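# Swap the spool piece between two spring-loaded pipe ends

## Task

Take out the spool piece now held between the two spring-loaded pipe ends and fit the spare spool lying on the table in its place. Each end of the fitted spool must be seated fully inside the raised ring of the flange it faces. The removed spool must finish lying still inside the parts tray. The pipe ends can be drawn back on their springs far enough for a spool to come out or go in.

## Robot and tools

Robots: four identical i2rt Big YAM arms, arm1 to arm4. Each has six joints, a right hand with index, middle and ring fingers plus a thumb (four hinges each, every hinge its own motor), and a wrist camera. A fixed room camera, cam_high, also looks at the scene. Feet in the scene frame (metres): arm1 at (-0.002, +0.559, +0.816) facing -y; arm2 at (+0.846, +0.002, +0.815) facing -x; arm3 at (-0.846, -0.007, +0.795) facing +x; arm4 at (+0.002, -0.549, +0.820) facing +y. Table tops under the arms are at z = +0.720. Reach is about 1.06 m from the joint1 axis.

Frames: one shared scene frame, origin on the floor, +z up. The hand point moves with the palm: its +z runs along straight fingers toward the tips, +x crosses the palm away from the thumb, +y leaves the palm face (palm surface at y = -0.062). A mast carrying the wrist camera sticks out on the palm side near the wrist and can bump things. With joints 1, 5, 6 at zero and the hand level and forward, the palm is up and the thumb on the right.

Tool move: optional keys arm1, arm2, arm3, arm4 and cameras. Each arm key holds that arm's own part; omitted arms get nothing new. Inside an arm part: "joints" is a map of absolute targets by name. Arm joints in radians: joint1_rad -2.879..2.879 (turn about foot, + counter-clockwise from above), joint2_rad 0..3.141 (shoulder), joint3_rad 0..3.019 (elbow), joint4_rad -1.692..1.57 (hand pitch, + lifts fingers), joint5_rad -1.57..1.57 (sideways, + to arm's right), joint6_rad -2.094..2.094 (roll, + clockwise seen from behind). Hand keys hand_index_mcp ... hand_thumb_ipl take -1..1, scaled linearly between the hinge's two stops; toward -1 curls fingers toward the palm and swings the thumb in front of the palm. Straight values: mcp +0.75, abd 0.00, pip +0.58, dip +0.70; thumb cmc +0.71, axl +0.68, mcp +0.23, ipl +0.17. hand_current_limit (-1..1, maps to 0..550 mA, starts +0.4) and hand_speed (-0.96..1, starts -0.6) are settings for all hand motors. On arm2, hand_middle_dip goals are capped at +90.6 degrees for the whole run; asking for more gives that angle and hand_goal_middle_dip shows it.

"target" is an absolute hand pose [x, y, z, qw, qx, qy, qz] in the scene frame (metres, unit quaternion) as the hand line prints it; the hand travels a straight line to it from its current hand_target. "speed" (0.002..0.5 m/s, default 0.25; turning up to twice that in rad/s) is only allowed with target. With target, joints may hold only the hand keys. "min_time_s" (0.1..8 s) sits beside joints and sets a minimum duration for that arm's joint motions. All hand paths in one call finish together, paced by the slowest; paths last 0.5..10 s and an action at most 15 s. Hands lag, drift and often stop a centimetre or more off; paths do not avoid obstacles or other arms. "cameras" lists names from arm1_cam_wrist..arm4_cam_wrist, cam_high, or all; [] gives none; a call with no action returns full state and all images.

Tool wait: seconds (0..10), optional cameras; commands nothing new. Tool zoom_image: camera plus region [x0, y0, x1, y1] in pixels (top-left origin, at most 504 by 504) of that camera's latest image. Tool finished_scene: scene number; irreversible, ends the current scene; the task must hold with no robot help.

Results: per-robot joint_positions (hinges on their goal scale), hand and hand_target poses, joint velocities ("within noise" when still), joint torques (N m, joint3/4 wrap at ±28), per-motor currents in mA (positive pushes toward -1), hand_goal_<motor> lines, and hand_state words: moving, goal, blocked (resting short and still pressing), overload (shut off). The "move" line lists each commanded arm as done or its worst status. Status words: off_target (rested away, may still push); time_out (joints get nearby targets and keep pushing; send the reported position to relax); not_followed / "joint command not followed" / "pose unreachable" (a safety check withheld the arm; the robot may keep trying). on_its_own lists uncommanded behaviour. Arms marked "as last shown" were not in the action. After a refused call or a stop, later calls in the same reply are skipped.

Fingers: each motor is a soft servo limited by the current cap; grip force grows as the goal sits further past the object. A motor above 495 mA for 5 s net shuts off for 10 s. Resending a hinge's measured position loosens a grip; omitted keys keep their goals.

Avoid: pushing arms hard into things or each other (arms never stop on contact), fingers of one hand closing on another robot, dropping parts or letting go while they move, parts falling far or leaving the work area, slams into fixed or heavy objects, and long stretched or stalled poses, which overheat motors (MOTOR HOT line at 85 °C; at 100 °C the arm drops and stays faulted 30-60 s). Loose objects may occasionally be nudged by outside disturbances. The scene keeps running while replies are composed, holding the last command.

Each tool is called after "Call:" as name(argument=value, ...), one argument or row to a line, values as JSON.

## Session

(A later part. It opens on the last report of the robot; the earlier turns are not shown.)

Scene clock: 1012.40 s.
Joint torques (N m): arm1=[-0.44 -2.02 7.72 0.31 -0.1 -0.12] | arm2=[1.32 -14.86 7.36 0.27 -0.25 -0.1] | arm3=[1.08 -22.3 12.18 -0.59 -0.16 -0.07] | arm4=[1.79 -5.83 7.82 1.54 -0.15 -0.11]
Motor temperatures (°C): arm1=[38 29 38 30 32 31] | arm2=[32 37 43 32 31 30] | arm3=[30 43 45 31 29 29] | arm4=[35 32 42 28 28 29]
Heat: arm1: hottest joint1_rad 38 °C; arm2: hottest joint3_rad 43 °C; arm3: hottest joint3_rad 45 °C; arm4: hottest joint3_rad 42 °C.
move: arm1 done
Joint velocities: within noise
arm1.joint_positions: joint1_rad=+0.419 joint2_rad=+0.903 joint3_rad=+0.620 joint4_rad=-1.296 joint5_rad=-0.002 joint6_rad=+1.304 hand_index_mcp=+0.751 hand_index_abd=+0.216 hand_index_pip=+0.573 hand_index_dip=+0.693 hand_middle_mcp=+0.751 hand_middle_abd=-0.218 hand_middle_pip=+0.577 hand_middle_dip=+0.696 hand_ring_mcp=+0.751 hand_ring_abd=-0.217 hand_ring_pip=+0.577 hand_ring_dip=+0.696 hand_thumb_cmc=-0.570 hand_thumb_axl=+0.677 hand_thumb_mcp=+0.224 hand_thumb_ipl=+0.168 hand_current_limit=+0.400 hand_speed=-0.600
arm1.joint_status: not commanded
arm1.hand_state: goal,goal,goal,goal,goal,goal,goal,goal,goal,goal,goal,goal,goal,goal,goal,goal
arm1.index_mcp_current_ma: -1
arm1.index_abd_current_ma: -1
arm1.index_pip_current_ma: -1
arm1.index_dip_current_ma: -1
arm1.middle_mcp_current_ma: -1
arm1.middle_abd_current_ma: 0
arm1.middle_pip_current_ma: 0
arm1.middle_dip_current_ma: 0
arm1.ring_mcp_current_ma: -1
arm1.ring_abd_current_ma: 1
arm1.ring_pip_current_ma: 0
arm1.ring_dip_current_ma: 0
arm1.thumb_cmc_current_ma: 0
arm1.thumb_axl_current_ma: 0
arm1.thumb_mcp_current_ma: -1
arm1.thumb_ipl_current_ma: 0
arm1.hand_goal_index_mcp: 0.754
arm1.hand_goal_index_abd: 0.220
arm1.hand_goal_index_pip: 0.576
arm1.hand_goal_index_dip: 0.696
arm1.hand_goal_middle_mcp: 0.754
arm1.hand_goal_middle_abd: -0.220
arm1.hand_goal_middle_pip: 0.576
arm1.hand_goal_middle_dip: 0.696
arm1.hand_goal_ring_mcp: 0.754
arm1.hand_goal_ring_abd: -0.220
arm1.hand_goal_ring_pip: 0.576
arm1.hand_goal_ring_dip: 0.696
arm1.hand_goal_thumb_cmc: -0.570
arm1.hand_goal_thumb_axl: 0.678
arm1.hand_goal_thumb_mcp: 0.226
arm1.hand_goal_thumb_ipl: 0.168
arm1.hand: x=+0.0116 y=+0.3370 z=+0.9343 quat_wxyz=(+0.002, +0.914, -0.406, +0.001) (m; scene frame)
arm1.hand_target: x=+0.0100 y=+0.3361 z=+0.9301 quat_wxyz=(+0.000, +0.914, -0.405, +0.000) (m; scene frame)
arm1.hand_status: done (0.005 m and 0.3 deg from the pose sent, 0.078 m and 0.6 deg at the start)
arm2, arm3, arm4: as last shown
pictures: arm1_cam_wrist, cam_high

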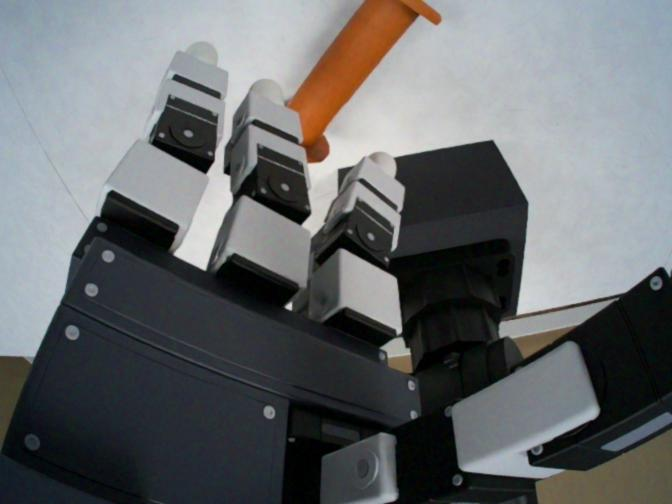

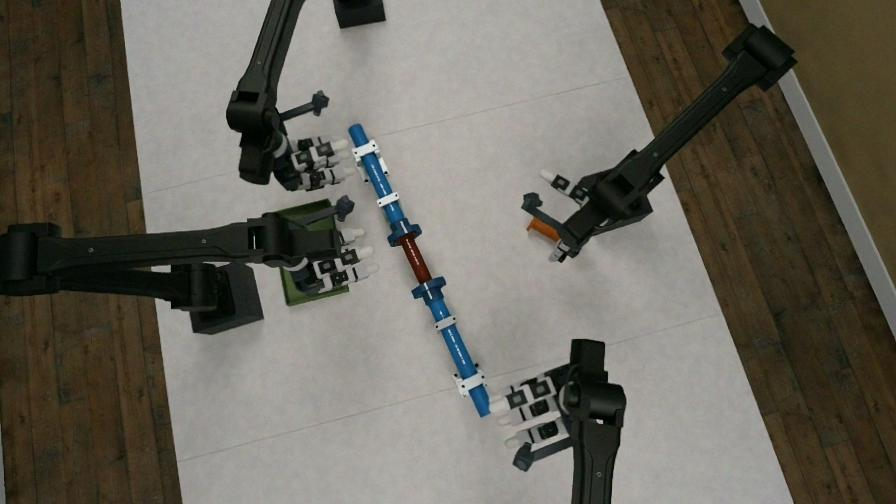

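Call:
move(
  arm1={"target": [-0.003, 0.3236, 0.90, 0.0, 0.914, -0.405, 0.0], "speed": 0.12},
  cameras=["arm1_cam_wrist"],
)

Call:
zoom_image(
  camera="arm1_cam_wrist",
  region=[200, 0, 480, 210],
)

Scene clock: 1070.17 s.
Joint torques (N m): arm1=[-0.5 -2.26 7.47 0.36 -0.03 -0.09] | arm2=[1.44 -14.92 7.34 0.29 -0.24 -0.09] | arm3=[1.08 -22.36 12.18 -0.59 -0.15 -0.07] | arm4=[1.79 -5.95 7.77 1.51 -0.13 -0.11]
Motor temperatures (°C): arm1=[38 29 38 30 32 31] | arm2=[32 37 43 32 31 30] | arm3=[30 44 45 31 29 29] | arm4=[35 32 42 28 28 29]
Heat: arm1: hottest joint1_rad 38 °C; arm2: hottest joint3_rad 43 °C; arm3: hottest joint3_rad 45 °C; arm4: hottest joint3_rad 42 °C.
move: arm1 done
Joint velocities: within noise
arm1.joint_positions: joint1_rad=+0.340 joint2_rad=+0.957 joint3_rad=+0.566 joint4_rad=-1.185 joint5_rad=-0.002 joint6_rad=+1.225 hand_index_mcp=+0.751 hand_index_abd=+0.216 hand_index_pip=+0.573 hand_index_dip=+0.693 hand_middle_mcp=+0.751 hand_middle_abd=-0.218 hand_middle_pip=+0.577 hand_middle_dip=+0.696 hand_ring_mcp=+0.751 hand_ring_abd=-0.217 hand_ring_pip=+0.577 hand_ring_dip=+0.696 hand_thumb_cmc=-0.570 hand_thumb_axl=+0.677 hand_thumb_mcp=+0.224 hand_thumb_ipl=+0.168 hand_current_limit=+0.400 hand_speed=-0.600
arm1.joint_status: not commanded
arm1.hand_state: goal,goal,goal,goal,goal,goal,goal,goal,goal,goal,goal,goal,goal,goal,goal,goal
arm1.index_mcp_current_ma: -1
arm1.index_abd_current_ma: -1
arm1.index_pip_current_ma: -1
arm1.index_dip_current_ma: -1
arm1.middle_mcp_current_ma: -1
arm1.middle_abd_current_ma: 0
arm1.middle_pip_current_ma: 0
arm1.middle_dip_current_ma: 0
arm1.ring_mcp_current_ma: -1
arm1.ring_abd_current_ma: 1
arm1.ring_pip_current_ma: 0
arm1.ring_dip_current_ma: 0
arm1.thumb_cmc_current_ma: 0
arm1.thumb_axl_current_ma: 0
arm1.thumb_mcp_current_ma: -1
arm1.thumb_ipl_current_ma: 0
arm1.hand_goal_index_mcp: 0.754
arm1.hand_goal_index_abd: 0.220
arm1.hand_goal_index_pip: 0.576
arm1.hand_goal_index_dip: 0.696
arm1.hand_goal_middle_mcp: 0.754
arm1.hand_goal_middle_abd: -0.220
arm1.hand_goal_middle_pip: 0.576
arm1.hand_goal_middle_dip: 0.696
arm1.hand_goal_ring_mcp: 0.754
arm1.hand_goal_ring_abd: -0.220
arm1.hand_goal_ring_pip: 0.576
arm1.hand_goal_ring_dip: 0.696
arm1.hand_goal_thumb_cmc: -0.570
arm1.hand_goal_thumb_axl: 0.678
arm1.hand_goal_thumb_mcp: 0.226
arm1.hand_goal_thumb_ipl: 0.168
arm1.hand: x=-0.0008 y=+0.3243 z=+0.9050 quat_wxyz=(+0.003, +0.914, -0.406, +0.003) (m; scene frame)
arm1.hand_target: x=-0.0029 y=+0.3239 z=+0.9000 quat_wxyz=(+0.000, +0.914, -0.405, +0.000) (m; scene frame)
arm1.hand_status: done (0.005 m and 0.5 deg from the pose sent, 0.040 m and 0.3 deg at the start)
arm2: as last shown
arm3.joint_positions: joint1_rad=-0.331 joint2_rad=+2.237 joint3_rad=+2.360 joint4_rad=-1.665 joint5_rad=-0.014 joint6_rad=-2.086 hand_index_mcp=-0.185 hand_index_abd=-0.001 hand_index_pip=+0.577 hand_index_dip=+0.696 hand_middle_mcp=-0.185 hand_middle_abd=-0.001 hand_middle_pip=+0.577 hand_middle_dip=+0.696 hand_ring_mcp=-0.187 hand_ring_abd=-0.001 hand_ring_pip=+0.577 hand_ring_dip=+0.696 hand_thumb_cmc=-0.572 hand_thumb_axl=+0.677 hand_thumb_mcp=+0.224 hand_thumb_ipl=+0.168 hand_current_limit=+0.400 hand_speed=-0.600
arm3.joint_status: not commanded
arm3.hand_state: goal,goal,goal,goal,goal,goal,goal,goal,goal,goal,goal,goal,goal,goal,goal,goal
arm3.index_mcp_current_ma: 61
arm3.index_abd_current_ma: -2
arm3.index_pip_current_ma: 2
arm3.index_dip_current_ma: 0
arm3.middle_mcp_current_ma: 58
arm3.middle_abd_current_ma: -2
arm3.middle_pip_current_ma: 2
arm3.middle_dip_current_ma: 0
arm3.ring_mcp_current_ma: 52
arm3.ring_abd_current_ma: -1
arm3.ring_pip_current_ma: 2
arm3.ring_dip_current_ma: 0
arm3.thumb_cmc_current_ma: -8
arm3.thumb_axl_current_ma: -2
arm3.thumb_mcp_current_ma: -10
arm3.thumb_ipl_current_ma: -1
arm3.hand_goal_index_mcp: -0.200
arm3.hand_goal_index_abd: 0.000
arm3.hand_goal_index_pip: 0.576
arm3.hand_goal_index_dip: 0.696
arm3.hand_goal_middle_mcp: -0.200
arm3.hand_goal_middle_abd: 0.000
arm3.hand_goal_middle_pip: 0.576
arm3.hand_goal_middle_dip: 0.696
arm3.hand_goal_ring_mcp: -0.200
arm3.hand_goal_ring_abd: 0.000
arm3.hand_goal_ring_pip: 0.576
arm3.hand_goal_ring_dip: 0.696
arm3.hand_goal_thumb_cmc: -0.570
arm3.hand_goal_thumb_axl: 0.678
arm3.hand_goal_thumb_mcp: 0.226
arm3.hand_goal_thumb_ipl: 0.168
arm3.hand: x=-0.1915 y=-0.1764 z=+0.9905 quat_wxyz=(+0.021, -0.066, +0.998, -0.003) (m; scene frame)
arm3.hand_target: x=-0.1849 y=-0.1736 z=+0.9995 quat_wxyz=(+0.031, -0.075, +0.997, -0.010) (m; scene frame)
arm3.hand_status: not commanded
arm4.joint_positions: joint1_rad=-0.161 joint2_rad=+1.148 joint3_rad=+0.957 joint4_rad=-1.378 joint5_rad=+0.002 joint6_rad=-0.256 hand_index_mcp=-0.178 hand_index_abd=+0.001 hand_index_pip=+0.577 hand_index_dip=+0.696 hand_middle_mcp=-0.179 hand_middle_abd=+0.001 hand_middle_pip=+0.577 hand_middle_dip=+0.696 hand_ring_mcp=-0.178 hand_ring_abd=+0.001 hand_ring_pip=+0.577 hand_ring_dip=+0.696 hand_thumb_cmc=-0.568 hand_thumb_axl=+0.677 hand_thumb_mcp=+0.223 hand_thumb_ipl=+0.168 hand_current_limit=+0.400 hand_speed=-0.600
arm4.joint_status: not commanded
arm4.hand_state: blocked,goal,goal,goal,blocked,goal,goal,goal,blocked,goal,goal,goal,goal,goal,goal,goal
arm4.index_mcp_current_ma: 76
arm4.index_abd_current_ma: 1
arm4.index_pip_current_ma: 1
arm4.index_dip_current_ma: 0
arm4.middle_mcp_current_ma: 72
arm4.middle_abd_current_ma: 1
arm4.middle_pip_current_ma: 1
arm4.middle_dip_current_ma: 0
arm4.ring_mcp_current_ma: 78
arm4.ring_abd_current_ma: 1
arm4.ring_pip_current_ma: 1
arm4.ring_dip_current_ma: 0
arm4.thumb_cmc_current_ma: 5
arm4.thumb_axl_current_ma: -2
arm4.thumb_mcp_current_ma: -9
arm4.thumb_ipl_current_ma: -1
arm4.hand_goal_index_mcp: -0.200
arm4.hand_goal_index_abd: 0.000
arm4.hand_goal_index_pip: 0.576
arm4.hand_goal_index_dip: 0.696
arm4.hand_goal_middle_mcp: -0.200
arm4.hand_goal_middle_abd: 0.000
arm4.hand_goal_middle_pip: 0.576
arm4.hand_goal_middle_dip: 0.696
arm4.hand_goal_ring_mcp: -0.200
arm4.hand_goal_ring_abd: 0.000
arm4.hand_goal_ring_pip: 0.576
arm4.hand_goal_ring_dip: 0.696
arm4.hand_goal_thumb_cmc: -0.570
arm4.hand_goal_thumb_axl: 0.678
arm4.hand_goal_thumb_mcp: 0.226
arm4.hand_goal_thumb_ipl: 0.168
arm4.hand: x=+0.0473 y=-0.1609 z=+1.0056 quat_wxyz=(+0.001, -0.071, +0.997, +0.003) (m; scene frame)
arm4.hand_target: x=+0.0429 y=-0.1573 z=+1.0000 quat_wxyz=(+0.000, -0.081, +0.997, +0.000) (m; scene frame)
arm4.hand_status: not commanded
pictures: arm1_cam_wrist

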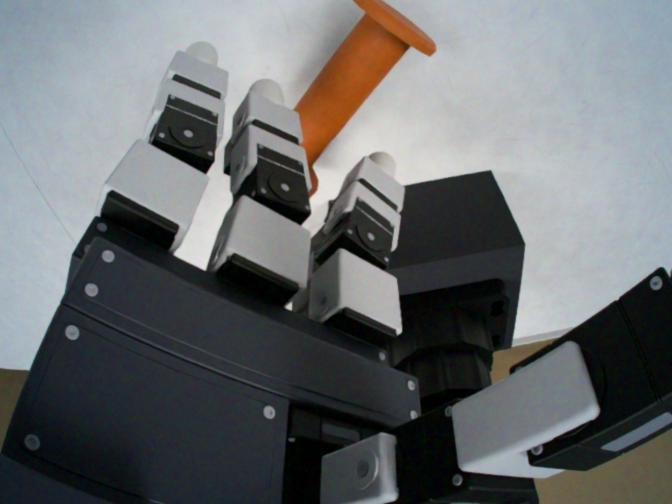

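Scaled by 1.800 from the camera's 672x504 image, which has a finer 960x720 frame.

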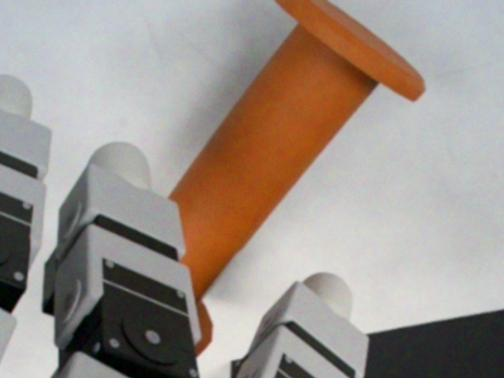

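Call:
move(
  arm1={"target": [-0.011, 0.325, 0.856, 0.0, 0.914, -0.405, 0.0], "speed": 0.08},
  cameras=["arm1_cam_wrist"],
)

Call:
zoom_image(
  camera="arm1_cam_wrist",
  region=[200, 0, 480, 210],
)

Scene clock: 1092.83 s.
Joint torques (N m): arm1=[-0.32 -2.73 6.93 0.46 -0.02 -0.09] | arm2=[1.26 -14.62 7.31 0.23 -0.27 -0.09] | arm3=[1.14 -22.3 12.19 -0.61 -0.16 -0.06] | arm4=[1.79 -5.83 7.79 1.51 -0.15 -0.11]
Motor temperatures (°C): arm1=[38 29 38 30 32 31] | arm2=[32 37 43 32 31 30] | arm3=[30 44 45 31 29 29] | arm4=[35 32 42 28 28 29]
Heat: arm1: hottest joint1_rad 38 °C; arm2: hottest joint3_rad 43 °C; arm3: hottest joint3_rad 45 °C; arm4: hottest joint3_rad 42 °C.
move: arm1 done
Joint velocities: within noise
arm1.joint_positions: joint1_rad=+0.307 joint2_rad=+1.024 joint3_rad=+0.474 joint4_rad=-1.026 joint5_rad=-0.002 joint6_rad=+1.192 hand_index_mcp=+0.751 hand_index_abd=+0.216 hand_index_pip=+0.573 hand_index_dip=+0.693 hand_middle_mcp=+0.751 hand_middle_abd=-0.218 hand_middle_pip=+0.577 hand_middle_dip=+0.696 hand_ring_mcp=+0.751 hand_ring_abd=-0.217 hand_ring_pip=+0.577 hand_ring_dip=+0.696 hand_thumb_cmc=-0.570 hand_thumb_axl=+0.677 hand_thumb_mcp=+0.224 hand_thumb_ipl=+0.168 hand_current_limit=+0.400 hand_speed=-0.600
arm1.joint_status: not commanded
arm1.hand_state: goal,goal,goal,goal,goal,goal,goal,goal,goal,goal,goal,goal,goal,goal,goal,goal
arm1.index_mcp_current_ma: -1
arm1.index_abd_current_ma: -1
arm1.index_pip_current_ma: -1
arm1.index_dip_current_ma: -1
arm1.middle_mcp_current_ma: -1
arm1.middle_abd_current_ma: 0
arm1.middle_pip_current_ma: 0
arm1.middle_dip_current_ma: 0
arm1.ring_mcp_current_ma: -1
arm1.ring_abd_current_ma: 1
arm1.ring_pip_current_ma: 0
arm1.ring_dip_current_ma: 0
arm1.thumb_cmc_current_ma: 0
arm1.thumb_axl_current_ma: 0
arm1.thumb_mcp_current_ma: -1
arm1.thumb_ipl_current_ma: 0
arm1.hand_goal_index_mcp: 0.754
arm1.hand_goal_index_abd: 0.220
arm1.hand_goal_index_pip: 0.576
arm1.hand_goal_index_dip: 0.696
arm1.hand_goal_middle_mcp: 0.754
arm1.hand_goal_middle_abd: -0.220
arm1.hand_goal_middle_pip: 0.576
arm1.hand_goal_middle_dip: 0.696
arm1.hand_goal_ring_mcp: 0.754
arm1.hand_goal_ring_abd: -0.220
arm1.hand_goal_ring_pip: 0.576
arm1.hand_goal_ring_dip: 0.696
arm1.hand_goal_thumb_cmc: -0.570
arm1.hand_goal_thumb_axl: 0.678
arm1.hand_goal_thumb_mcp: 0.226
arm1.hand_goal_thumb_ipl: 0.168
arm1.hand: x=-0.0085 y=+0.3247 z=+0.8608 quat_wxyz=(+0.003, +0.914, -0.406, +0.003) (m; scene frame)
arm1.hand_target: x=-0.0109 y=+0.3253 z=+0.8561 quat_wxyz=(+0.000, +0.914, -0.405, +0.000) (m; scene frame)
arm1.hand_status: done (0.005 m and 0.5 deg from the pose sent, 0.050 m and 0.5 deg at the start)
arm2.joint_positions: joint1_rad=-0.399 joint2_rad=+1.555 joint3_rad=+1.468 joint4_rad=-1.511 joint5_rad=+0.044 joint6_rad=-2.077 hand_index_mcp=-0.184 hand_index_abd=-0.001 hand_index_pip=+0.577 hand_index_dip=+0.696 hand_middle_mcp=-0.186 hand_middle_abd=-0.001 hand_middle_pip=+0.577 hand_middle_dip=+0.696 hand_ring_mcp=-0.185 hand_ring_abd=-0.001 hand_ring_pip=+0.577 hand_ring_dip=+0.696 hand_thumb_cmc=-0.571 hand_thumb_axl=+0.677 hand_thumb_mcp=+0.223 hand_thumb_ipl=+0.168 hand_current_limit=+0.400 hand_speed=-0.600
arm2.joint_status: not commanded
arm2.hand_state: goal,goal,goal,goal,goal,goal,goal,goal,goal,goal,goal,goal,goal,goal,goal,goal
arm2.index_mcp_current_ma: 26
arm2.index_abd_current_ma: 0
arm2.index_pip_current_ma: 0
arm2.index_dip_current_ma: 0
arm2.middle_mcp_current_ma: 22
arm2.middle_abd_current_ma: 0
arm2.middle_pip_current_ma: 0
arm2.middle_dip_current_ma: 0
arm2.ring_mcp_current_ma: 23
arm2.ring_abd_current_ma: 0
arm2.ring_pip_current_ma: 0
arm2.ring_dip_current_ma: 0
arm2.thumb_cmc_current_ma: -1
arm2.thumb_axl_current_ma: 0
arm2.thumb_mcp_current_ma: -3
arm2.thumb_ipl_current_ma: 0
arm2.hand_goal_index_mcp: -0.200
arm2.hand_goal_index_abd: 0.000
arm2.hand_goal_index_pip: 0.576
arm2.hand_goal_index_dip: 0.696
arm2.hand_goal_middle_mcp: -0.200
arm2.hand_goal_middle_abd: 0.000
arm2.hand_goal_middle_pip: 0.576
arm2.hand_goal_middle_dip: 0.696
arm2.hand_goal_ring_mcp: -0.200
arm2.hand_goal_ring_abd: 0.000
arm2.hand_goal_ring_pip: 0.576
arm2.hand_goal_ring_dip: 0.696
arm2.hand_goal_thumb_cmc: -0.570
arm2.hand_goal_thumb_axl: 0.678
arm2.hand_goal_thumb_mcp: 0.226
arm2.hand_goal_thumb_ipl: 0.168
arm2.hand: x=+0.4189 y=+0.1152 z=+1.0439 quat_wxyz=(+0.010, -0.999, -0.039, -0.019) (m; scene frame)
arm2.hand_target: x=+0.4198 y=+0.1193 z=+1.0501 quat_wxyz=(+0.016, -0.999, -0.037, -0.010) (m; scene frame)
arm2.hand_status: not commanded
arm3, arm4: as last shown
pictures: arm1_cam_wrist

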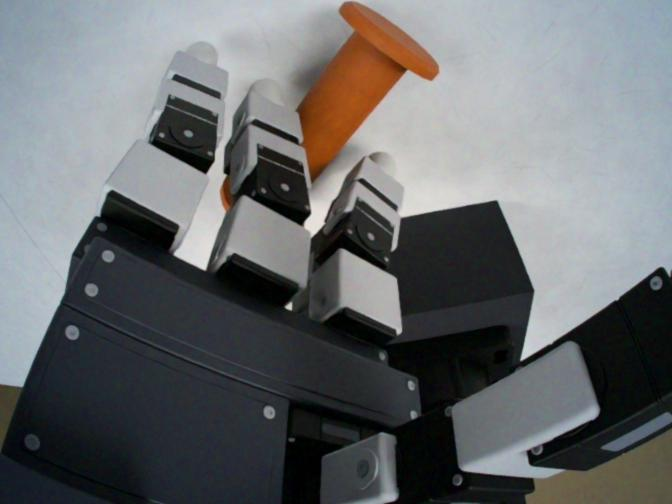

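Scaled by 1.800 from the camera's 672x504 image, which has a finer 960x720 frame.

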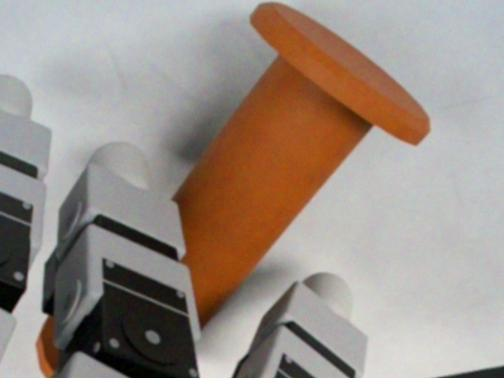

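Call:
move(
  arm1={"joints": {"hand_index_abd": -0.15, "hand_middle_abd": 0.15, "hand_current_limit": 0.75}},
  cameras=["arm1_cam_wrist"],
)

Scene clock: 1107.30 s.
Joint torques (N m): arm1=[-0.44 -2.32 6.9 0.23 0.04 -0.08] | arm2=[1.38 -14.56 7.34 0.2 -0.25 -0.09] | arm3=[0.97 -22.36 12.18 -0.59 -0.16 -0.07] | arm4=[1.79 -5.89 7.79 1.52 -0.14 -0.11]
Motor temperatures (°C): arm1=[38 29 38 30 32 31] | arm2=[32 37 43 32 31 30] | arm3=[30 44 45 31 29 29] | arm4=[35 32 42 28 28 29]
Heat: arm1: hottest joint1_rad 38 °C; arm2: hottest joint3_rad 43 °C; arm3: hottest joint3_rad 45 °C; arm4: hottest joint3_rad 42 °C.
move: arm1 off_target
Joint velocities: within noise
arm1.joint_positions: joint1_rad=+0.307 joint2_rad=+1.024 joint3_rad=+0.474 joint4_rad=-1.021 joint5_rad=-0.003 joint6_rad=+1.190 hand_index_mcp=+0.751 hand_index_abd=+0.044 hand_index_pip=+0.574 hand_index_dip=+0.694 hand_middle_mcp=+0.753 hand_middle_abd=-0.060 hand_middle_pip=+0.577 hand_middle_dip=+0.696 hand_ring_mcp=+0.751 hand_ring_abd=-0.217 hand_ring_pip=+0.577 hand_ring_dip=+0.696 hand_thumb_cmc=-0.570 hand_thumb_axl=+0.677 hand_thumb_mcp=+0.224 hand_thumb_ipl=+0.168 hand_current_limit=+0.750 hand_speed=-0.600
arm1.joint_status: hand_index_abd off_target (ended at +0.044, target -0.150); hand_middle_abd off_target (ended at -0.060, target +0.150); the others done
arm1.hand_state: goal,blocked,goal,goal,goal,blocked,goal,goal,goal,goal,goal,goal,goal,goal,goal,goal
arm1.index_mcp_current_ma: -1
arm1.index_abd_current_ma: 481
arm1.index_pip_current_ma: 0
arm1.index_dip_current_ma: 0
arm1.middle_mcp_current_ma: 0
arm1.middle_abd_current_ma: -481
arm1.middle_pip_current_ma: 0
arm1.middle_dip_current_ma: 0
arm1.ring_mcp_current_ma: -1
arm1.ring_abd_current_ma: 1
arm1.ring_pip_current_ma: 0
arm1.ring_dip_current_ma: 0
arm1.thumb_cmc_current_ma: 0
arm1.thumb_axl_current_ma: 0
arm1.thumb_mcp_current_ma: -1
arm1.thumb_ipl_current_ma: 0
arm1.hand_goal_index_mcp: 0.754
arm1.hand_goal_index_abd: -0.150
arm1.hand_goal_index_pip: 0.576
arm1.hand_goal_index_dip: 0.696
arm1.hand_goal_middle_mcp: 0.754
arm1.hand_goal_middle_abd: 0.150
arm1.hand_goal_middle_pip: 0.576
arm1.hand_goal_middle_dip: 0.696
arm1.hand_goal_ring_mcp: 0.754
arm1.hand_goal_ring_abd: -0.220
arm1.hand_goal_ring_pip: 0.576
arm1.hand_goal_ring_dip: 0.696
arm1.hand_goal_thumb_cmc: -0.570
arm1.hand_goal_thumb_axl: 0.678
arm1.hand_goal_thumb_mcp: 0.226
arm1.hand_goal_thumb_ipl: 0.168
arm1.hand: x=-0.0078 y=+0.3235 z=+0.8608 quat_wxyz=(+0.005, +0.915, -0.404, +0.005) (m; scene frame)
arm1.hand_target: x=-0.0109 y=+0.3252 z=+0.8562 quat_wxyz=(+0.000, +0.914, -0.405, +0.000) (m; scene frame)
arm1.hand_status: not commanded
arm2, arm3, arm4: as last shown
pictures: arm1_cam_wrist

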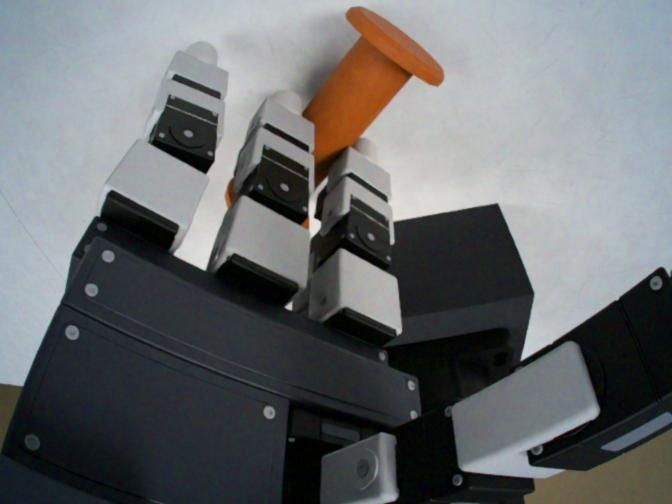

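Call:
move(
  arm1={"target": [-0.0075, 0.3235, 0.92, 0.0, 0.914, -0.405, 0.0], "speed": 0.08},
  cameras=["arm1_cam_wrist", "cam_high"],
)

Scene clock: 1118.90 s.
Joint torques (N m): arm1=[0.5 -4.13 12.86 -0.73 0.04 0.04] | arm2=[1.38 -14.39 7.36 0.27 -0.23 -0.1] | arm3=[1.08 -22.3 12.19 -0.58 -0.16 -0.07] | arm4=[1.67 -5.89 7.77 1.52 -0.14 -0.11]
Motor temperatures (°C): arm1=[38 29 38 30 32 31] | arm2=[32 37 43 32 31 30] | arm3=[30 44 45 31 29 29] | arm4=[34 32 42 28 28 29]
Heat: arm1: hottest joint1_rad 38 °C; arm2: hottest joint3_rad 43 °C; arm3: hottest joint3_rad 45 °C; arm4: hottest joint3_rad 42 °C.
move: arm1 off_target
Joint velocities: within noise
arm1.joint_positions: joint1_rad=+0.307 joint2_rad=+0.953 joint3_rad=+0.536 joint4_rad=-1.233 joint5_rad=-0.003 joint6_rad=+1.190 hand_index_mcp=+0.752 hand_index_abd=+0.042 hand_index_pip=+0.575 hand_index_dip=+0.695 hand_middle_mcp=+0.751 hand_middle_abd=-0.059 hand_middle_pip=+0.575 hand_middle_dip=+0.696 hand_ring_mcp=+0.751 hand_ring_abd=-0.217 hand_ring_pip=+0.577 hand_ring_dip=+0.696 hand_thumb_cmc=-0.570 hand_thumb_axl=+0.677 hand_thumb_mcp=+0.224 hand_thumb_ipl=+0.168 hand_current_limit=+0.750 hand_speed=-0.600
arm1.joint_status: not commanded
arm1.hand_state: goal,blocked,goal,goal,goal,blocked,goal,goal,goal,goal,goal,goal,goal,goal,goal,goal
arm1.index_mcp_current_ma: 0
arm1.index_abd_current_ma: 481
arm1.index_pip_current_ma: 0
arm1.index_dip_current_ma: 0
arm1.middle_mcp_current_ma: -1
arm1.middle_abd_current_ma: -481
arm1.middle_pip_current_ma: 0
arm1.middle_dip_current_ma: 0
arm1.ring_mcp_current_ma: -1
arm1.ring_abd_current_ma: 1
arm1.ring_pip_current_ma: 0
arm1.ring_dip_current_ma: 0
arm1.thumb_cmc_current_ma: 0
arm1.thumb_axl_current_ma: 0
arm1.thumb_mcp_current_ma: -1
arm1.thumb_ipl_current_ma: 0
arm1.hand_goal_index_mcp: 0.754
arm1.hand_goal_index_abd: -0.150
arm1.hand_goal_index_pip: 0.576
arm1.hand_goal_index_dip: 0.696
arm1.hand_goal_middle_mcp: 0.754
arm1.hand_goal_middle_abd: 0.150
arm1.hand_goal_middle_pip: 0.576
arm1.hand_goal_middle_dip: 0.696
arm1.hand_goal_ring_mcp: 0.754
arm1.hand_goal_ring_abd: -0.220
arm1.hand_goal_ring_pip: 0.576
arm1.hand_goal_ring_dip: 0.696
arm1.hand_goal_thumb_cmc: -0.570
arm1.hand_goal_thumb_axl: 0.678
arm1.hand_goal_thumb_mcp: 0.226
arm1.hand_goal_thumb_ipl: 0.168
arm1.hand: x=-0.0151 y=+0.3436 z=+0.8948 quat_wxyz=(-0.024, +0.914, -0.404, -0.023) (m; scene frame)
arm1.hand_target: x=-0.0081 y=+0.3242 z=+0.9194 quat_wxyz=(+0.000, +0.914, -0.405, +0.000) (m; scene frame)
arm1.hand_status: off_target (0.033 m and 3.8 deg from the pose sent, 0.059 m and 0.8 deg at the start)
arm2, arm3, arm4: as last shown
pictures: arm1_cam_wrist, cam_high

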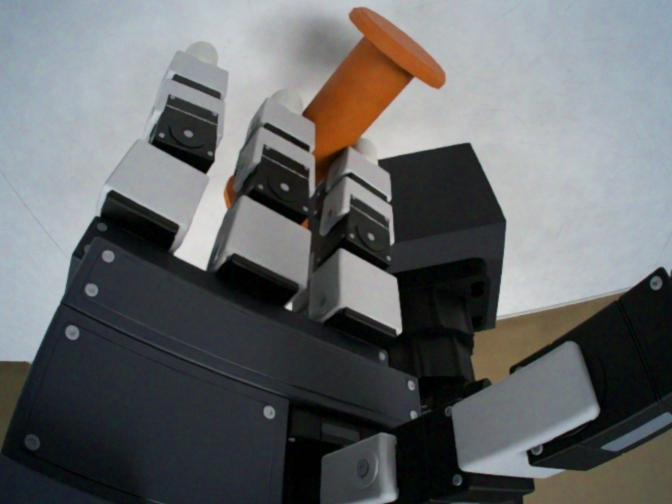

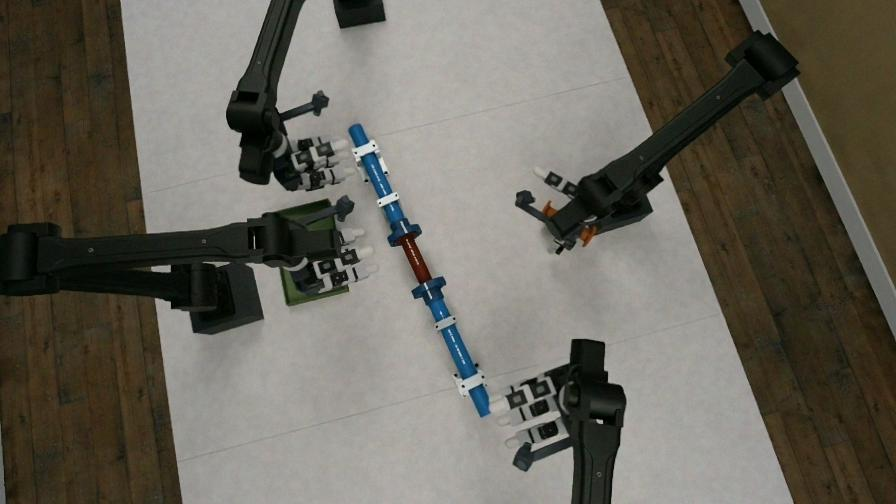

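Call:
move(
  arm1={"target": [-0.025, 0.205, 0.95, 0.0, 0.7621, -0.6475, 0.0], "speed": 0.12},
  cameras=["arm1_cam_wrist", "cam_high"],
)

Scene clock: 1152.40 s.
Joint torques (N m): arm1=[-0.5 -8.7 12.88 -0.65 0.11 0.14] | arm2=[1.38 -14.68 7.35 0.25 -0.25 -0.11] | arm3=[1.03 -22.24 12.16 -0.59 -0.15 -0.07] | arm4=[1.73 -5.89 7.79 1.5 -0.15 -0.1]
Motor temperatures (°C): arm1=[38 29 40 30 32 31] | arm2=[32 37 43 32 31 30] | arm3=[30 44 46 31 29 29] | arm4=[34 32 42 28 28 29]
Heat: arm1: hottest joint3_rad 40 °C; arm2: hottest joint3_rad 43 °C; arm3: hottest joint3_rad 46 °C; arm4: hottest joint3_rad 42 °C.
move: arm1 off_target
Joint velocities: within noise
arm1.joint_positions: joint1_rad=+0.139 joint2_rad=+1.371 joint3_rad=+0.947 joint4_rad=-1.204 joint5_rad=-0.003 joint6_rad=+1.574 hand_index_mcp=+0.752 hand_index_abd=+0.042 hand_index_pip=+0.575 hand_index_dip=+0.695 hand_middle_mcp=+0.751 hand_middle_abd=-0.059 hand_middle_pip=+0.575 hand_middle_dip=+0.696 hand_ring_mcp=+0.751 hand_ring_abd=-0.217 hand_ring_pip=+0.577 hand_ring_dip=+0.696 hand_thumb_cmc=-0.570 hand_thumb_axl=+0.677 hand_thumb_mcp=+0.224 hand_thumb_ipl=+0.168 hand_current_limit=+0.750 hand_speed=-0.600
arm1.joint_status: not commanded
arm1.hand_state: goal,blocked,goal,goal,goal,blocked,goal,goal,goal,goal,goal,goal,goal,goal,goal,goal
arm1.index_mcp_current_ma: 0
arm1.index_abd_current_ma: 481
arm1.index_pip_current_ma: 0
arm1.index_dip_current_ma: 0
arm1.middle_mcp_current_ma: -1
arm1.middle_abd_current_ma: -481
arm1.middle_pip_current_ma: 0
arm1.middle_dip_current_ma: 0
arm1.ring_mcp_current_ma: -1
arm1.ring_abd_current_ma: 1
arm1.ring_pip_current_ma: 0
arm1.ring_dip_current_ma: 0
arm1.thumb_cmc_current_ma: 0
arm1.thumb_axl_current_ma: 0
arm1.thumb_mcp_current_ma: -1
arm1.thumb_ipl_current_ma: 0
arm1.hand_goal_index_mcp: 0.754
arm1.hand_goal_index_abd: -0.150
arm1.hand_goal_index_pip: 0.576
arm1.hand_goal_index_dip: 0.696
arm1.hand_goal_middle_mcp: 0.754
arm1.hand_goal_middle_abd: 0.150
arm1.hand_goal_middle_pip: 0.576
arm1.hand_goal_middle_dip: 0.696
arm1.hand_goal_ring_mcp: 0.754
arm1.hand_goal_ring_abd: -0.220
arm1.hand_goal_ring_pip: 0.576
arm1.hand_goal_ring_dip: 0.696
arm1.hand_goal_thumb_cmc: -0.570
arm1.hand_goal_thumb_axl: 0.678
arm1.hand_goal_thumb_mcp: 0.226
arm1.hand_goal_thumb_ipl: 0.168
arm1.hand: x=-0.0253 y=+0.2258 z=+0.9322 quat_wxyz=(-0.015, +0.769, -0.639, -0.016) (m; scene frame)
arm1.hand_target: x=-0.0252 y=+0.2059 z=+0.9501 quat_wxyz=(+0.000, +0.762, -0.647, +0.000) (m; scene frame)
arm1.hand_status: off_target (0.027 m and 2.8 deg from the pose sent, 0.150 m and 33.2 deg at the start)
arm2, arm3, arm4: as last shown
pictures: arm1_cam_wrist, cam_high

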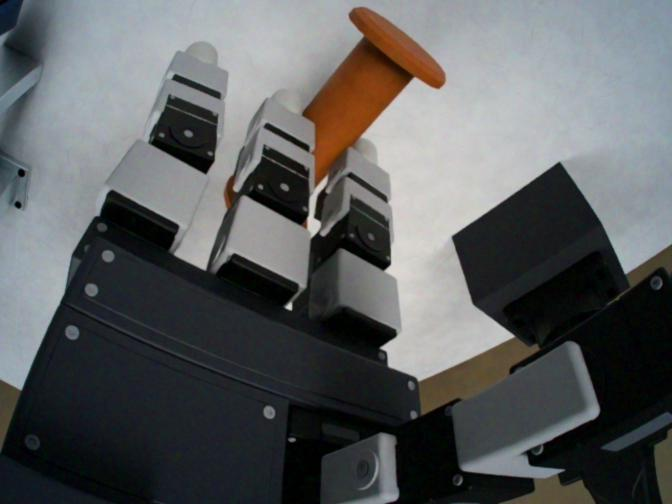

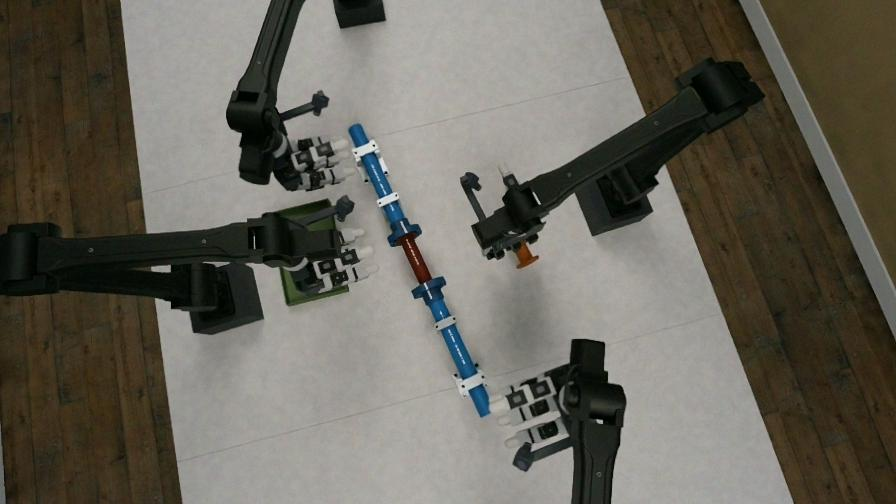

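Call:
move(
  arm1={"target": [-0.025, 0.215, 0.862, 0.0, 0.7621, -0.6475, 0.0], "speed": 0.08},
  cameras=["arm1_cam_wrist", "arm4_cam_wrist"],
)

Scene clock: 1161.50 s.
Joint torques (N m): arm1=[-0.03 -9.29 7.13 0.18 0.13 0.14] | arm2=[1.14 -14.51 7.32 0.28 -0.24 -0.07] | arm3=[0.97 -22.3 12.19 -0.61 -0.15 -0.07] | arm4=[1.79 -5.95 7.77 1.52 -0.14 -0.11]
Motor temperatures (°C): arm1=[38 29 41 30 32 31] | arm2=[32 37 43 32 31 30] | arm3=[30 44 46 31 29 29] | arm4=[34 32 42 28 28 29]
Heat: arm1: hottest joint3_rad 41 °C; arm2: hottest joint3_rad 43 °C; arm3: hottest joint3_rad 46 °C; arm4: hottest joint3_rad 42 °C.
move: arm1 done
Joint velocities: within noise
arm1.joint_positions: joint1_rad=+0.139 joint2_rad=+1.472 joint3_rad=+0.845 joint4_rad=-0.962 joint5_rad=-0.003 joint6_rad=+1.580 hand_index_mcp=+0.752 hand_index_abd=+0.042 hand_index_pip=+0.575 hand_index_dip=+0.695 hand_middle_mcp=+0.751 hand_middle_abd=-0.059 hand_middle_pip=+0.575 hand_middle_dip=+0.696 hand_ring_mcp=+0.751 hand_ring_abd=-0.217 hand_ring_pip=+0.577 hand_ring_dip=+0.696 hand_thumb_cmc=-0.570 hand_thumb_axl=+0.677 hand_thumb_mcp=+0.224 hand_thumb_ipl=+0.168 hand_current_limit=+0.750 hand_speed=-0.600
arm1.joint_status: not commanded
arm1.hand_state: goal,blocked,goal,goal,goal,blocked,goal,goal,goal,goal,goal,goal,goal,goal,goal,goal
arm1.index_mcp_current_ma: 0
arm1.index_abd_current_ma: 481
arm1.index_pip_current_ma: 0
arm1.index_dip_current_ma: 0
arm1.middle_mcp_current_ma: -1
arm1.middle_abd_current_ma: -481
arm1.middle_pip_current_ma: 0
arm1.middle_dip_current_ma: 0
arm1.ring_mcp_current_ma: -1
arm1.ring_abd_current_ma: 1
arm1.ring_pip_current_ma: 0
arm1.ring_dip_current_ma: 0
arm1.thumb_cmc_current_ma: 0
arm1.thumb_axl_current_ma: 0
arm1.thumb_mcp_current_ma: -1
arm1.thumb_ipl_current_ma: 0
arm1.hand_goal_index_mcp: 0.754
arm1.hand_goal_index_abd: -0.150
arm1.hand_goal_index_pip: 0.576
arm1.hand_goal_index_dip: 0.696
arm1.hand_goal_middle_mcp: 0.754
arm1.hand_goal_middle_abd: 0.150
arm1.hand_goal_middle_pip: 0.576
arm1.hand_goal_middle_dip: 0.696
arm1.hand_goal_ring_mcp: 0.754
arm1.hand_goal_ring_abd: -0.220
arm1.hand_goal_ring_pip: 0.576
arm1.hand_goal_ring_dip: 0.696
arm1.hand_goal_thumb_cmc: -0.570
arm1.hand_goal_thumb_axl: 0.678
arm1.hand_goal_thumb_mcp: 0.226
arm1.hand_goal_thumb_ipl: 0.168
arm1.hand: x=-0.0233 y=+0.2160 z=+0.8630 quat_wxyz=(-0.003, +0.767, -0.641, -0.001) (m; scene frame)
arm1.hand_target: x=-0.0251 y=+0.2151 z=+0.8620 quat_wxyz=(+0.000, +0.762, -0.647, +0.000) (m; scene frame)
arm1.hand_status: done (0.002 m and 1.0 deg from the pose sent, 0.071 m and 2.8 deg at the start)
arm2, arm3, arm4: as last shown
pictures: arm1_cam_wrist, arm4_cam_wrist

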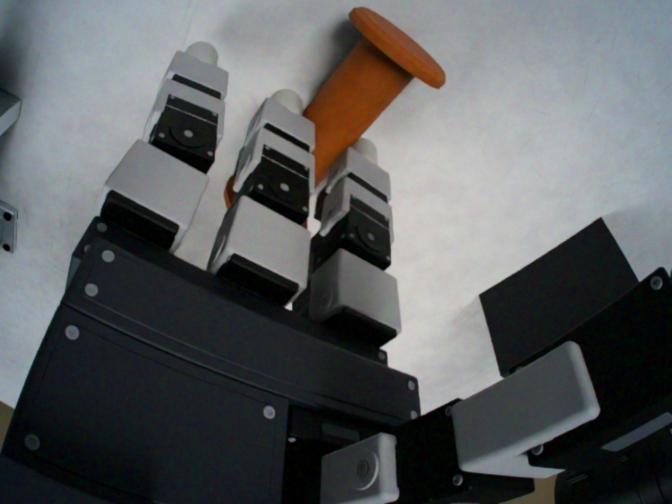

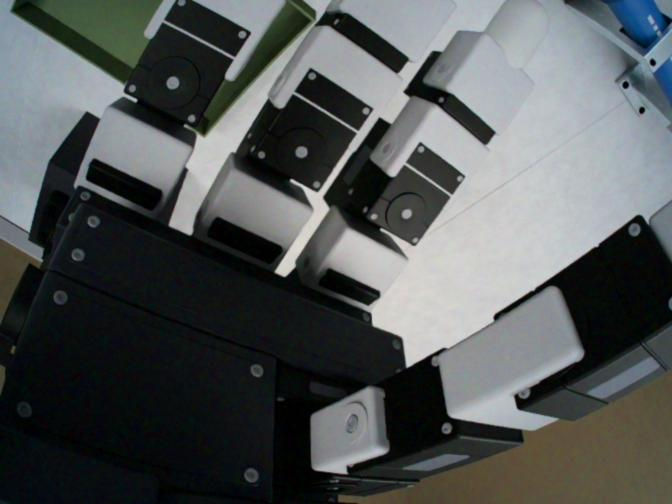

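Call:
move(
  arm4={"target": [0.092, 0.0, 1.07, 0.0, 0.6474, 0.7622, 0.0], "joints": {"hand_index_mcp": 0.754, "hand_middle_mcp": 0.754, "hand_ring_mcp": 0.754, "hand_index_abd": 0.25, "hand_middle_abd": -0.22, "hand_ring_abd": -0.22}},
  cameras=["arm1_cam_wrist", "arm4_cam_wrist", "cam_high"],
)

Call:
zoom_image(
  camera="arm4_cam_wrist",
  region=[150, 0, 600, 250],
)

Scene clock: 1192.30 s.
Joint torques (N m): arm1=[0.15 -9.64 7.06 0.23 0.12 0.15] | arm2=[1.38 -14.68 7.35 0.35 -0.26 -0.08] | arm3=[1.08 -22.24 12.16 -0.61 -0.15 -0.07] | arm4=[0.32 -15.03 11.26 0.39 0.29 0.1]
Motor temperatures (°C): arm1=[38 29 40 30 32 31] | arm2=[32 37 43 32 31 30] | arm3=[30 44 46 31 29 29] | arm4=[34 32 43 28 28 29]
Heat: arm1: hottest joint3_rad 40 °C; arm2: hottest joint3_rad 43 °C; arm3: hottest joint3_rad 46 °C; arm4: hottest joint3_rad 43 °C.
move: arm4 off_target
Joint velocities: within noise
arm1, arm2, arm3: as last shown
arm4.joint_positions: joint1_rad=-0.043 joint2_rad=+1.776 joint3_rad=+1.797 joint4_rad=-1.599 joint5_rad=-0.003 joint6_rad=+1.394 hand_index_mcp=+0.749 hand_index_abd=+0.246 hand_index_pip=+0.577 hand_index_dip=+0.696 hand_middle_mcp=+0.749 hand_middle_abd=-0.215 hand_middle_pip=+0.577 hand_middle_dip=+0.696 hand_ring_mcp=+0.749 hand_ring_abd=-0.216 hand_ring_pip=+0.577 hand_ring_dip=+0.696 hand_thumb_cmc=-0.568 hand_thumb_axl=+0.677 hand_thumb_mcp=+0.223 hand_thumb_ipl=+0.168 hand_current_limit=+0.400 hand_speed=-0.600
arm4.joint_status: all done
arm4.hand_state: goal,goal,goal,goal,goal,goal,goal,goal,goal,goal,goal,goal,goal,goal,goal,goal
arm4.index_mcp_current_ma: -13
arm4.index_abd_current_ma: -10
arm4.index_pip_current_ma: 1
arm4.index_dip_current_ma: 0
arm4.middle_mcp_current_ma: -13
arm4.middle_abd_current_ma: 10
arm4.middle_pip_current_ma: 1
arm4.middle_dip_current_ma: 0
arm4.ring_mcp_current_ma: -13
arm4.ring_abd_current_ma: 8
arm4.ring_pip_current_ma: 1
arm4.ring_dip_current_ma: 0
arm4.thumb_cmc_current_ma: 4
arm4.thumb_axl_current_ma: -2
arm4.thumb_mcp_current_ma: -9
arm4.thumb_ipl_current_ma: -1
arm4.hand_goal_index_mcp: 0.754
arm4.hand_goal_index_abd: 0.250
arm4.hand_goal_index_pip: 0.576
arm4.hand_goal_index_dip: 0.696
arm4.hand_goal_middle_mcp: 0.754
arm4.hand_goal_middle_abd: -0.220
arm4.hand_goal_middle_pip: 0.576
arm4.hand_goal_middle_dip: 0.696
arm4.hand_goal_ring_mcp: 0.754
arm4.hand_goal_ring_abd: -0.220
arm4.hand_goal_ring_pip: 0.576
arm4.hand_goal_ring_dip: 0.696
arm4.hand_goal_thumb_cmc: -0.570
arm4.hand_goal_thumb_axl: 0.678
arm4.hand_goal_thumb_mcp: 0.226
arm4.hand_goal_thumb_ipl: 0.168
arm4.hand: x=+0.0868 y=-0.0117 z=+1.0702 quat_wxyz=(+0.000, +0.640, +0.769, -0.002) (m; scene frame)
arm4.hand_target: x=+0.0919 y=-0.0005 z=+1.0698 quat_wxyz=(+0.000, +0.647, +0.762, +0.000) (m; scene frame)
arm4.hand_status: off_target (0.013 m and 1.2 deg from the pose sent, 0.179 m and 88.9 deg at the start)
pictures: arm1_cam_wrist, arm4_cam_wrist, cam_high

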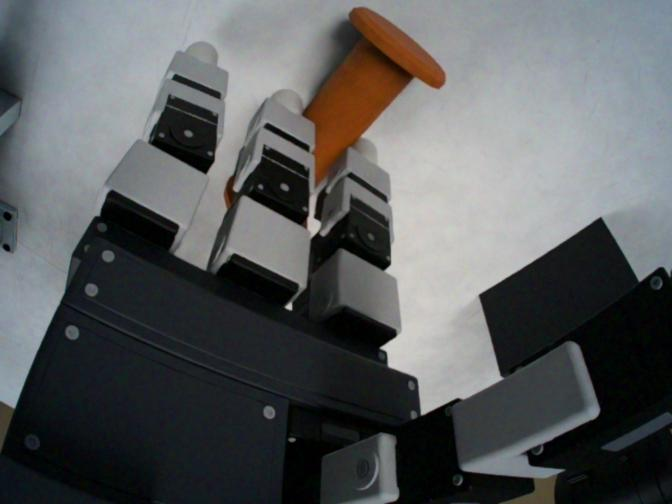

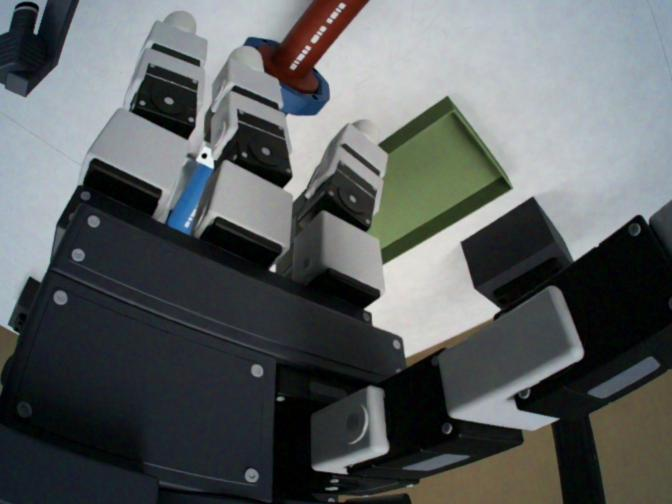

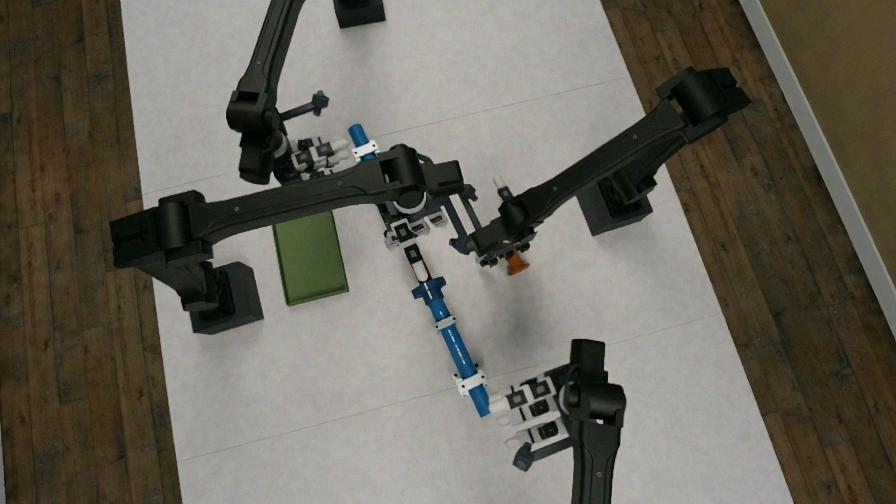

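Scaled by 1.120 from the camera's 672x504 image, which has a finer 960x720 frame.

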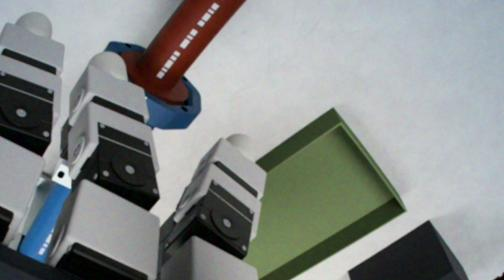

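Call:
move(
  arm4={"target": [0.132, 0.032, 1.03, 0.0, 0.6474, 0.7622, 0.0], "speed": 0.12},
  cameras=["arm4_cam_wrist", "cam_high"],
)

Call:
zoom_image(
  camera="arm4_cam_wrist",
  region=[150, 0, 500, 200],
)

Scene clock: 1243.50 s.
Joint torques (N m): arm1=[0.03 -9.52 7.13 0.23 0.13 0.14] | arm2=[1.2 -14.74 7.27 0.25 -0.23 -0.09] | arm3=[1.08 -22.3 12.15 -0.59 -0.16 -0.07] | arm4=[1.67 -19.72 7.62 0.46 0.13 0.05]
Motor temperatures (°C): arm1=[38 29 38 30 32 31] | arm2=[32 37 43 31 31 30] | arm3=[30 44 46 31 29 29] | arm4=[34 34 51 28 28 29]
Heat: arm1: hottest joint1_rad 38 °C; arm2: hottest joint3_rad 43 °C; arm3: hottest joint3_rad 46 °C; arm4: hottest joint3_rad 51 °C.
move: arm4 not_followed
Joint velocities: within noise
arm1.joint_positions: joint1_rad=+0.139 joint2_rad=+1.472 joint3_rad=+0.845 joint4_rad=-0.962 joint5_rad=-0.003 joint6_rad=+1.580 hand_index_mcp=+0.752 hand_index_abd=+0.042 hand_index_pip=+0.575 hand_index_dip=+0.695 hand_middle_mcp=+0.751 hand_middle_abd=-0.059 hand_middle_pip=+0.575 hand_middle_dip=+0.696 hand_ring_mcp=+0.751 hand_ring_abd=-0.217 hand_ring_pip=+0.577 hand_ring_dip=+0.696 hand_thumb_cmc=-0.570 hand_thumb_axl=+0.677 hand_thumb_mcp=+0.224 hand_thumb_ipl=+0.168 hand_current_limit=+0.750 hand_speed=-0.600
arm1.joint_status: not commanded
arm1.hand_state: goal,blocked,goal,goal,goal,blocked,goal,goal,goal,goal,goal,goal,goal,goal,goal,goal
arm1.index_mcp_current_ma: 0
arm1.index_abd_current_ma: 481
arm1.index_pip_current_ma: 0
arm1.index_dip_current_ma: 0
arm1.middle_mcp_current_ma: -1
arm1.middle_abd_current_ma: -481
arm1.middle_pip_current_ma: 0
arm1.middle_dip_current_ma: 0
arm1.ring_mcp_current_ma: -1
arm1.ring_abd_current_ma: 1
arm1.ring_pip_current_ma: 0
arm1.ring_dip_current_ma: 0
arm1.thumb_cmc_current_ma: 0
arm1.thumb_axl_current_ma: 0
arm1.thumb_mcp_current_ma: -1
arm1.thumb_ipl_current_ma: 0
arm1.hand_goal_index_mcp: 0.754
arm1.hand_goal_index_abd: -0.150
arm1.hand_goal_index_pip: 0.576
arm1.hand_goal_index_dip: 0.696
arm1.hand_goal_middle_mcp: 0.754
arm1.hand_goal_middle_abd: 0.150
arm1.hand_goal_middle_pip: 0.576
arm1.hand_goal_middle_dip: 0.696
arm1.hand_goal_ring_mcp: 0.754
arm1.hand_goal_ring_abd: -0.220
arm1.hand_goal_ring_pip: 0.576
arm1.hand_goal_ring_dip: 0.696
arm1.hand_goal_thumb_cmc: -0.570
arm1.hand_goal_thumb_axl: 0.678
arm1.hand_goal_thumb_mcp: 0.226
arm1.hand_goal_thumb_ipl: 0.168
arm1.hand: x=-0.0233 y=+0.2160 z=+0.8630 quat_wxyz=(-0.003, +0.767, -0.641, -0.001) (m; scene frame)
arm1.hand_target: x=-0.0251 y=+0.2151 z=+0.8620 quat_wxyz=(+0.000, +0.762, -0.647, +0.000) (m; scene frame)
arm1.hand_status: not commanded
arm2, arm3: as last shown
arm4.joint_positions: joint1_rad=-0.096 joint2_rad=+1.838 joint3_rad=+1.807 joint4_rad=-1.565 joint5_rad=-0.002 joint6_rad=+1.372 hand_index_mcp=+0.749 hand_index_abd=+0.246 hand_index_pip=+0.577 hand_index_dip=+0.696 hand_middle_mcp=+0.750 hand_middle_abd=-0.216 hand_middle_pip=+0.577 hand_middle_dip=+0.696 hand_ring_mcp=+0.749 hand_ring_abd=-0.216 hand_ring_pip=+0.577 hand_ring_dip=+0.696 hand_thumb_cmc=-0.568 hand_thumb_axl=+0.677 hand_thumb_mcp=+0.223 hand_thumb_ipl=+0.168 hand_current_limit=+0.400 hand_speed=-0.600
arm4.joint_status: not commanded
arm4.hand_state: goal,goal,goal,goal,goal,goal,goal,goal,goal,goal,goal,goal,goal,goal,goal,goal
arm4.index_mcp_current_ma: -13
arm4.index_abd_current_ma: -9
arm4.index_pip_current_ma: 1
arm4.index_dip_current_ma: 0
arm4.middle_mcp_current_ma: -12
arm4.middle_abd_current_ma: 10
arm4.middle_pip_current_ma: 1
arm4.middle_dip_current_ma: 0
arm4.ring_mcp_current_ma: -13
arm4.ring_abd_current_ma: 8
arm4.ring_pip_current_ma: 1
arm4.ring_dip_current_ma: 0
arm4.thumb_cmc_current_ma: 3
arm4.thumb_axl_current_ma: -2
arm4.thumb_mcp_current_ma: -10
arm4.thumb_ipl_current_ma: -1
arm4.hand_goal_index_mcp: 0.754
arm4.hand_goal_index_abd: 0.250
arm4.hand_goal_index_pip: 0.576
arm4.hand_goal_index_dip: 0.696
arm4.hand_goal_middle_mcp: 0.754
arm4.hand_goal_middle_abd: -0.220
arm4.hand_goal_middle_pip: 0.576
arm4.hand_goal_middle_dip: 0.696
arm4.hand_goal_ring_mcp: 0.754
arm4.hand_goal_ring_abd: -0.220
arm4.hand_goal_ring_pip: 0.576
arm4.hand_goal_ring_dip: 0.696
arm4.hand_goal_thumb_cmc: -0.570
arm4.hand_goal_thumb_axl: 0.678
arm4.hand_goal_thumb_mcp: 0.226
arm4.hand_goal_thumb_ipl: 0.168
arm4.hand: x=+0.1164 y=+0.0022 z=+1.0414 quat_wxyz=(+0.005, +0.652, +0.758, -0.009) (m; scene frame)
arm4.hand_target: x=+0.1117 y=+0.0001 z=+1.0466 quat_wxyz=(+0.004, +0.650, +0.760, -0.007) (m; scene frame)
arm4.hand_status: not_followed (0.036 m and 1.3 deg from the pose sent, 0.075 m and 1.1 deg at the start)
pictures: arm4_cam_wrist, cam_high
pose unreachable (arm4 arm): on one or more control steps of this call this arm could not follow its commanded pose, so it was not sent that pose on those steps. On the call's last step it was still not sent that pose. It may still have moved: this result reports where it is.
cause: moving toward the commanded pose would bring a part of the arm too close to another arm (this arm's hand and a part of the arm1 arm, at the place that arm is still heading or pushing toward).

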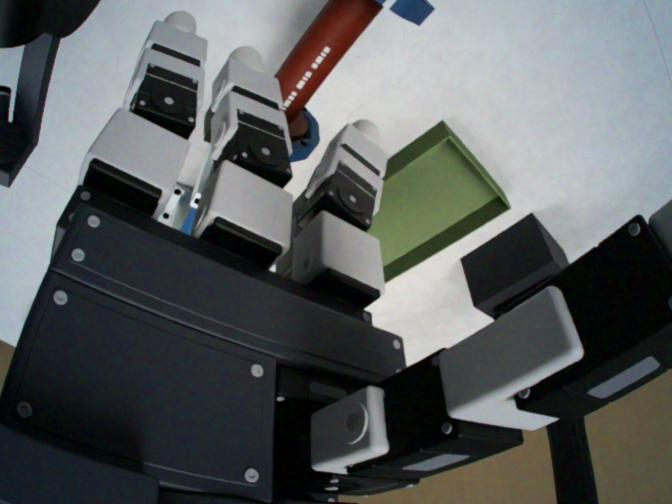

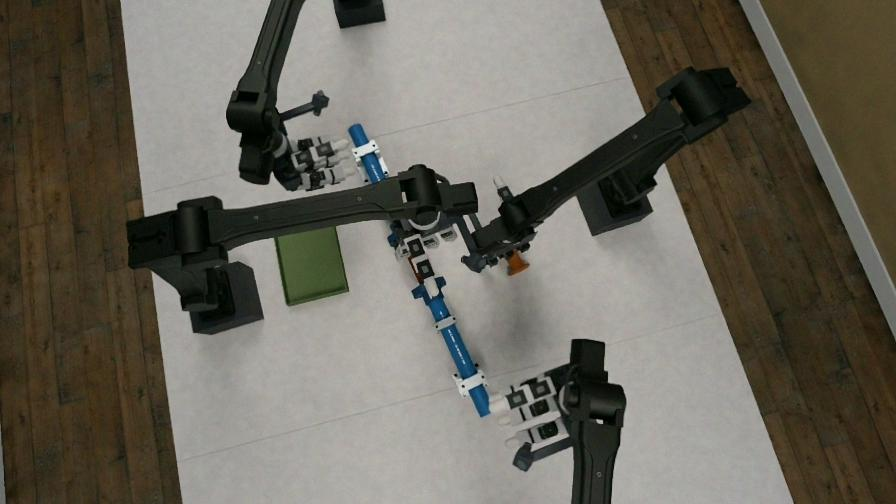

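Scaled by 1.440 from the camera's 672x504 image, which has a finer 960x720 frame.

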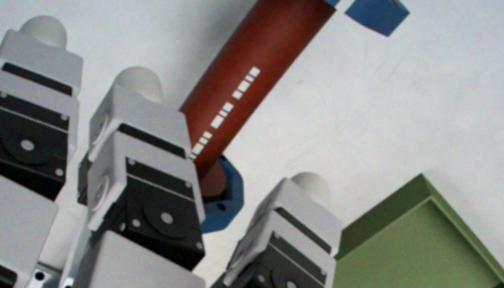

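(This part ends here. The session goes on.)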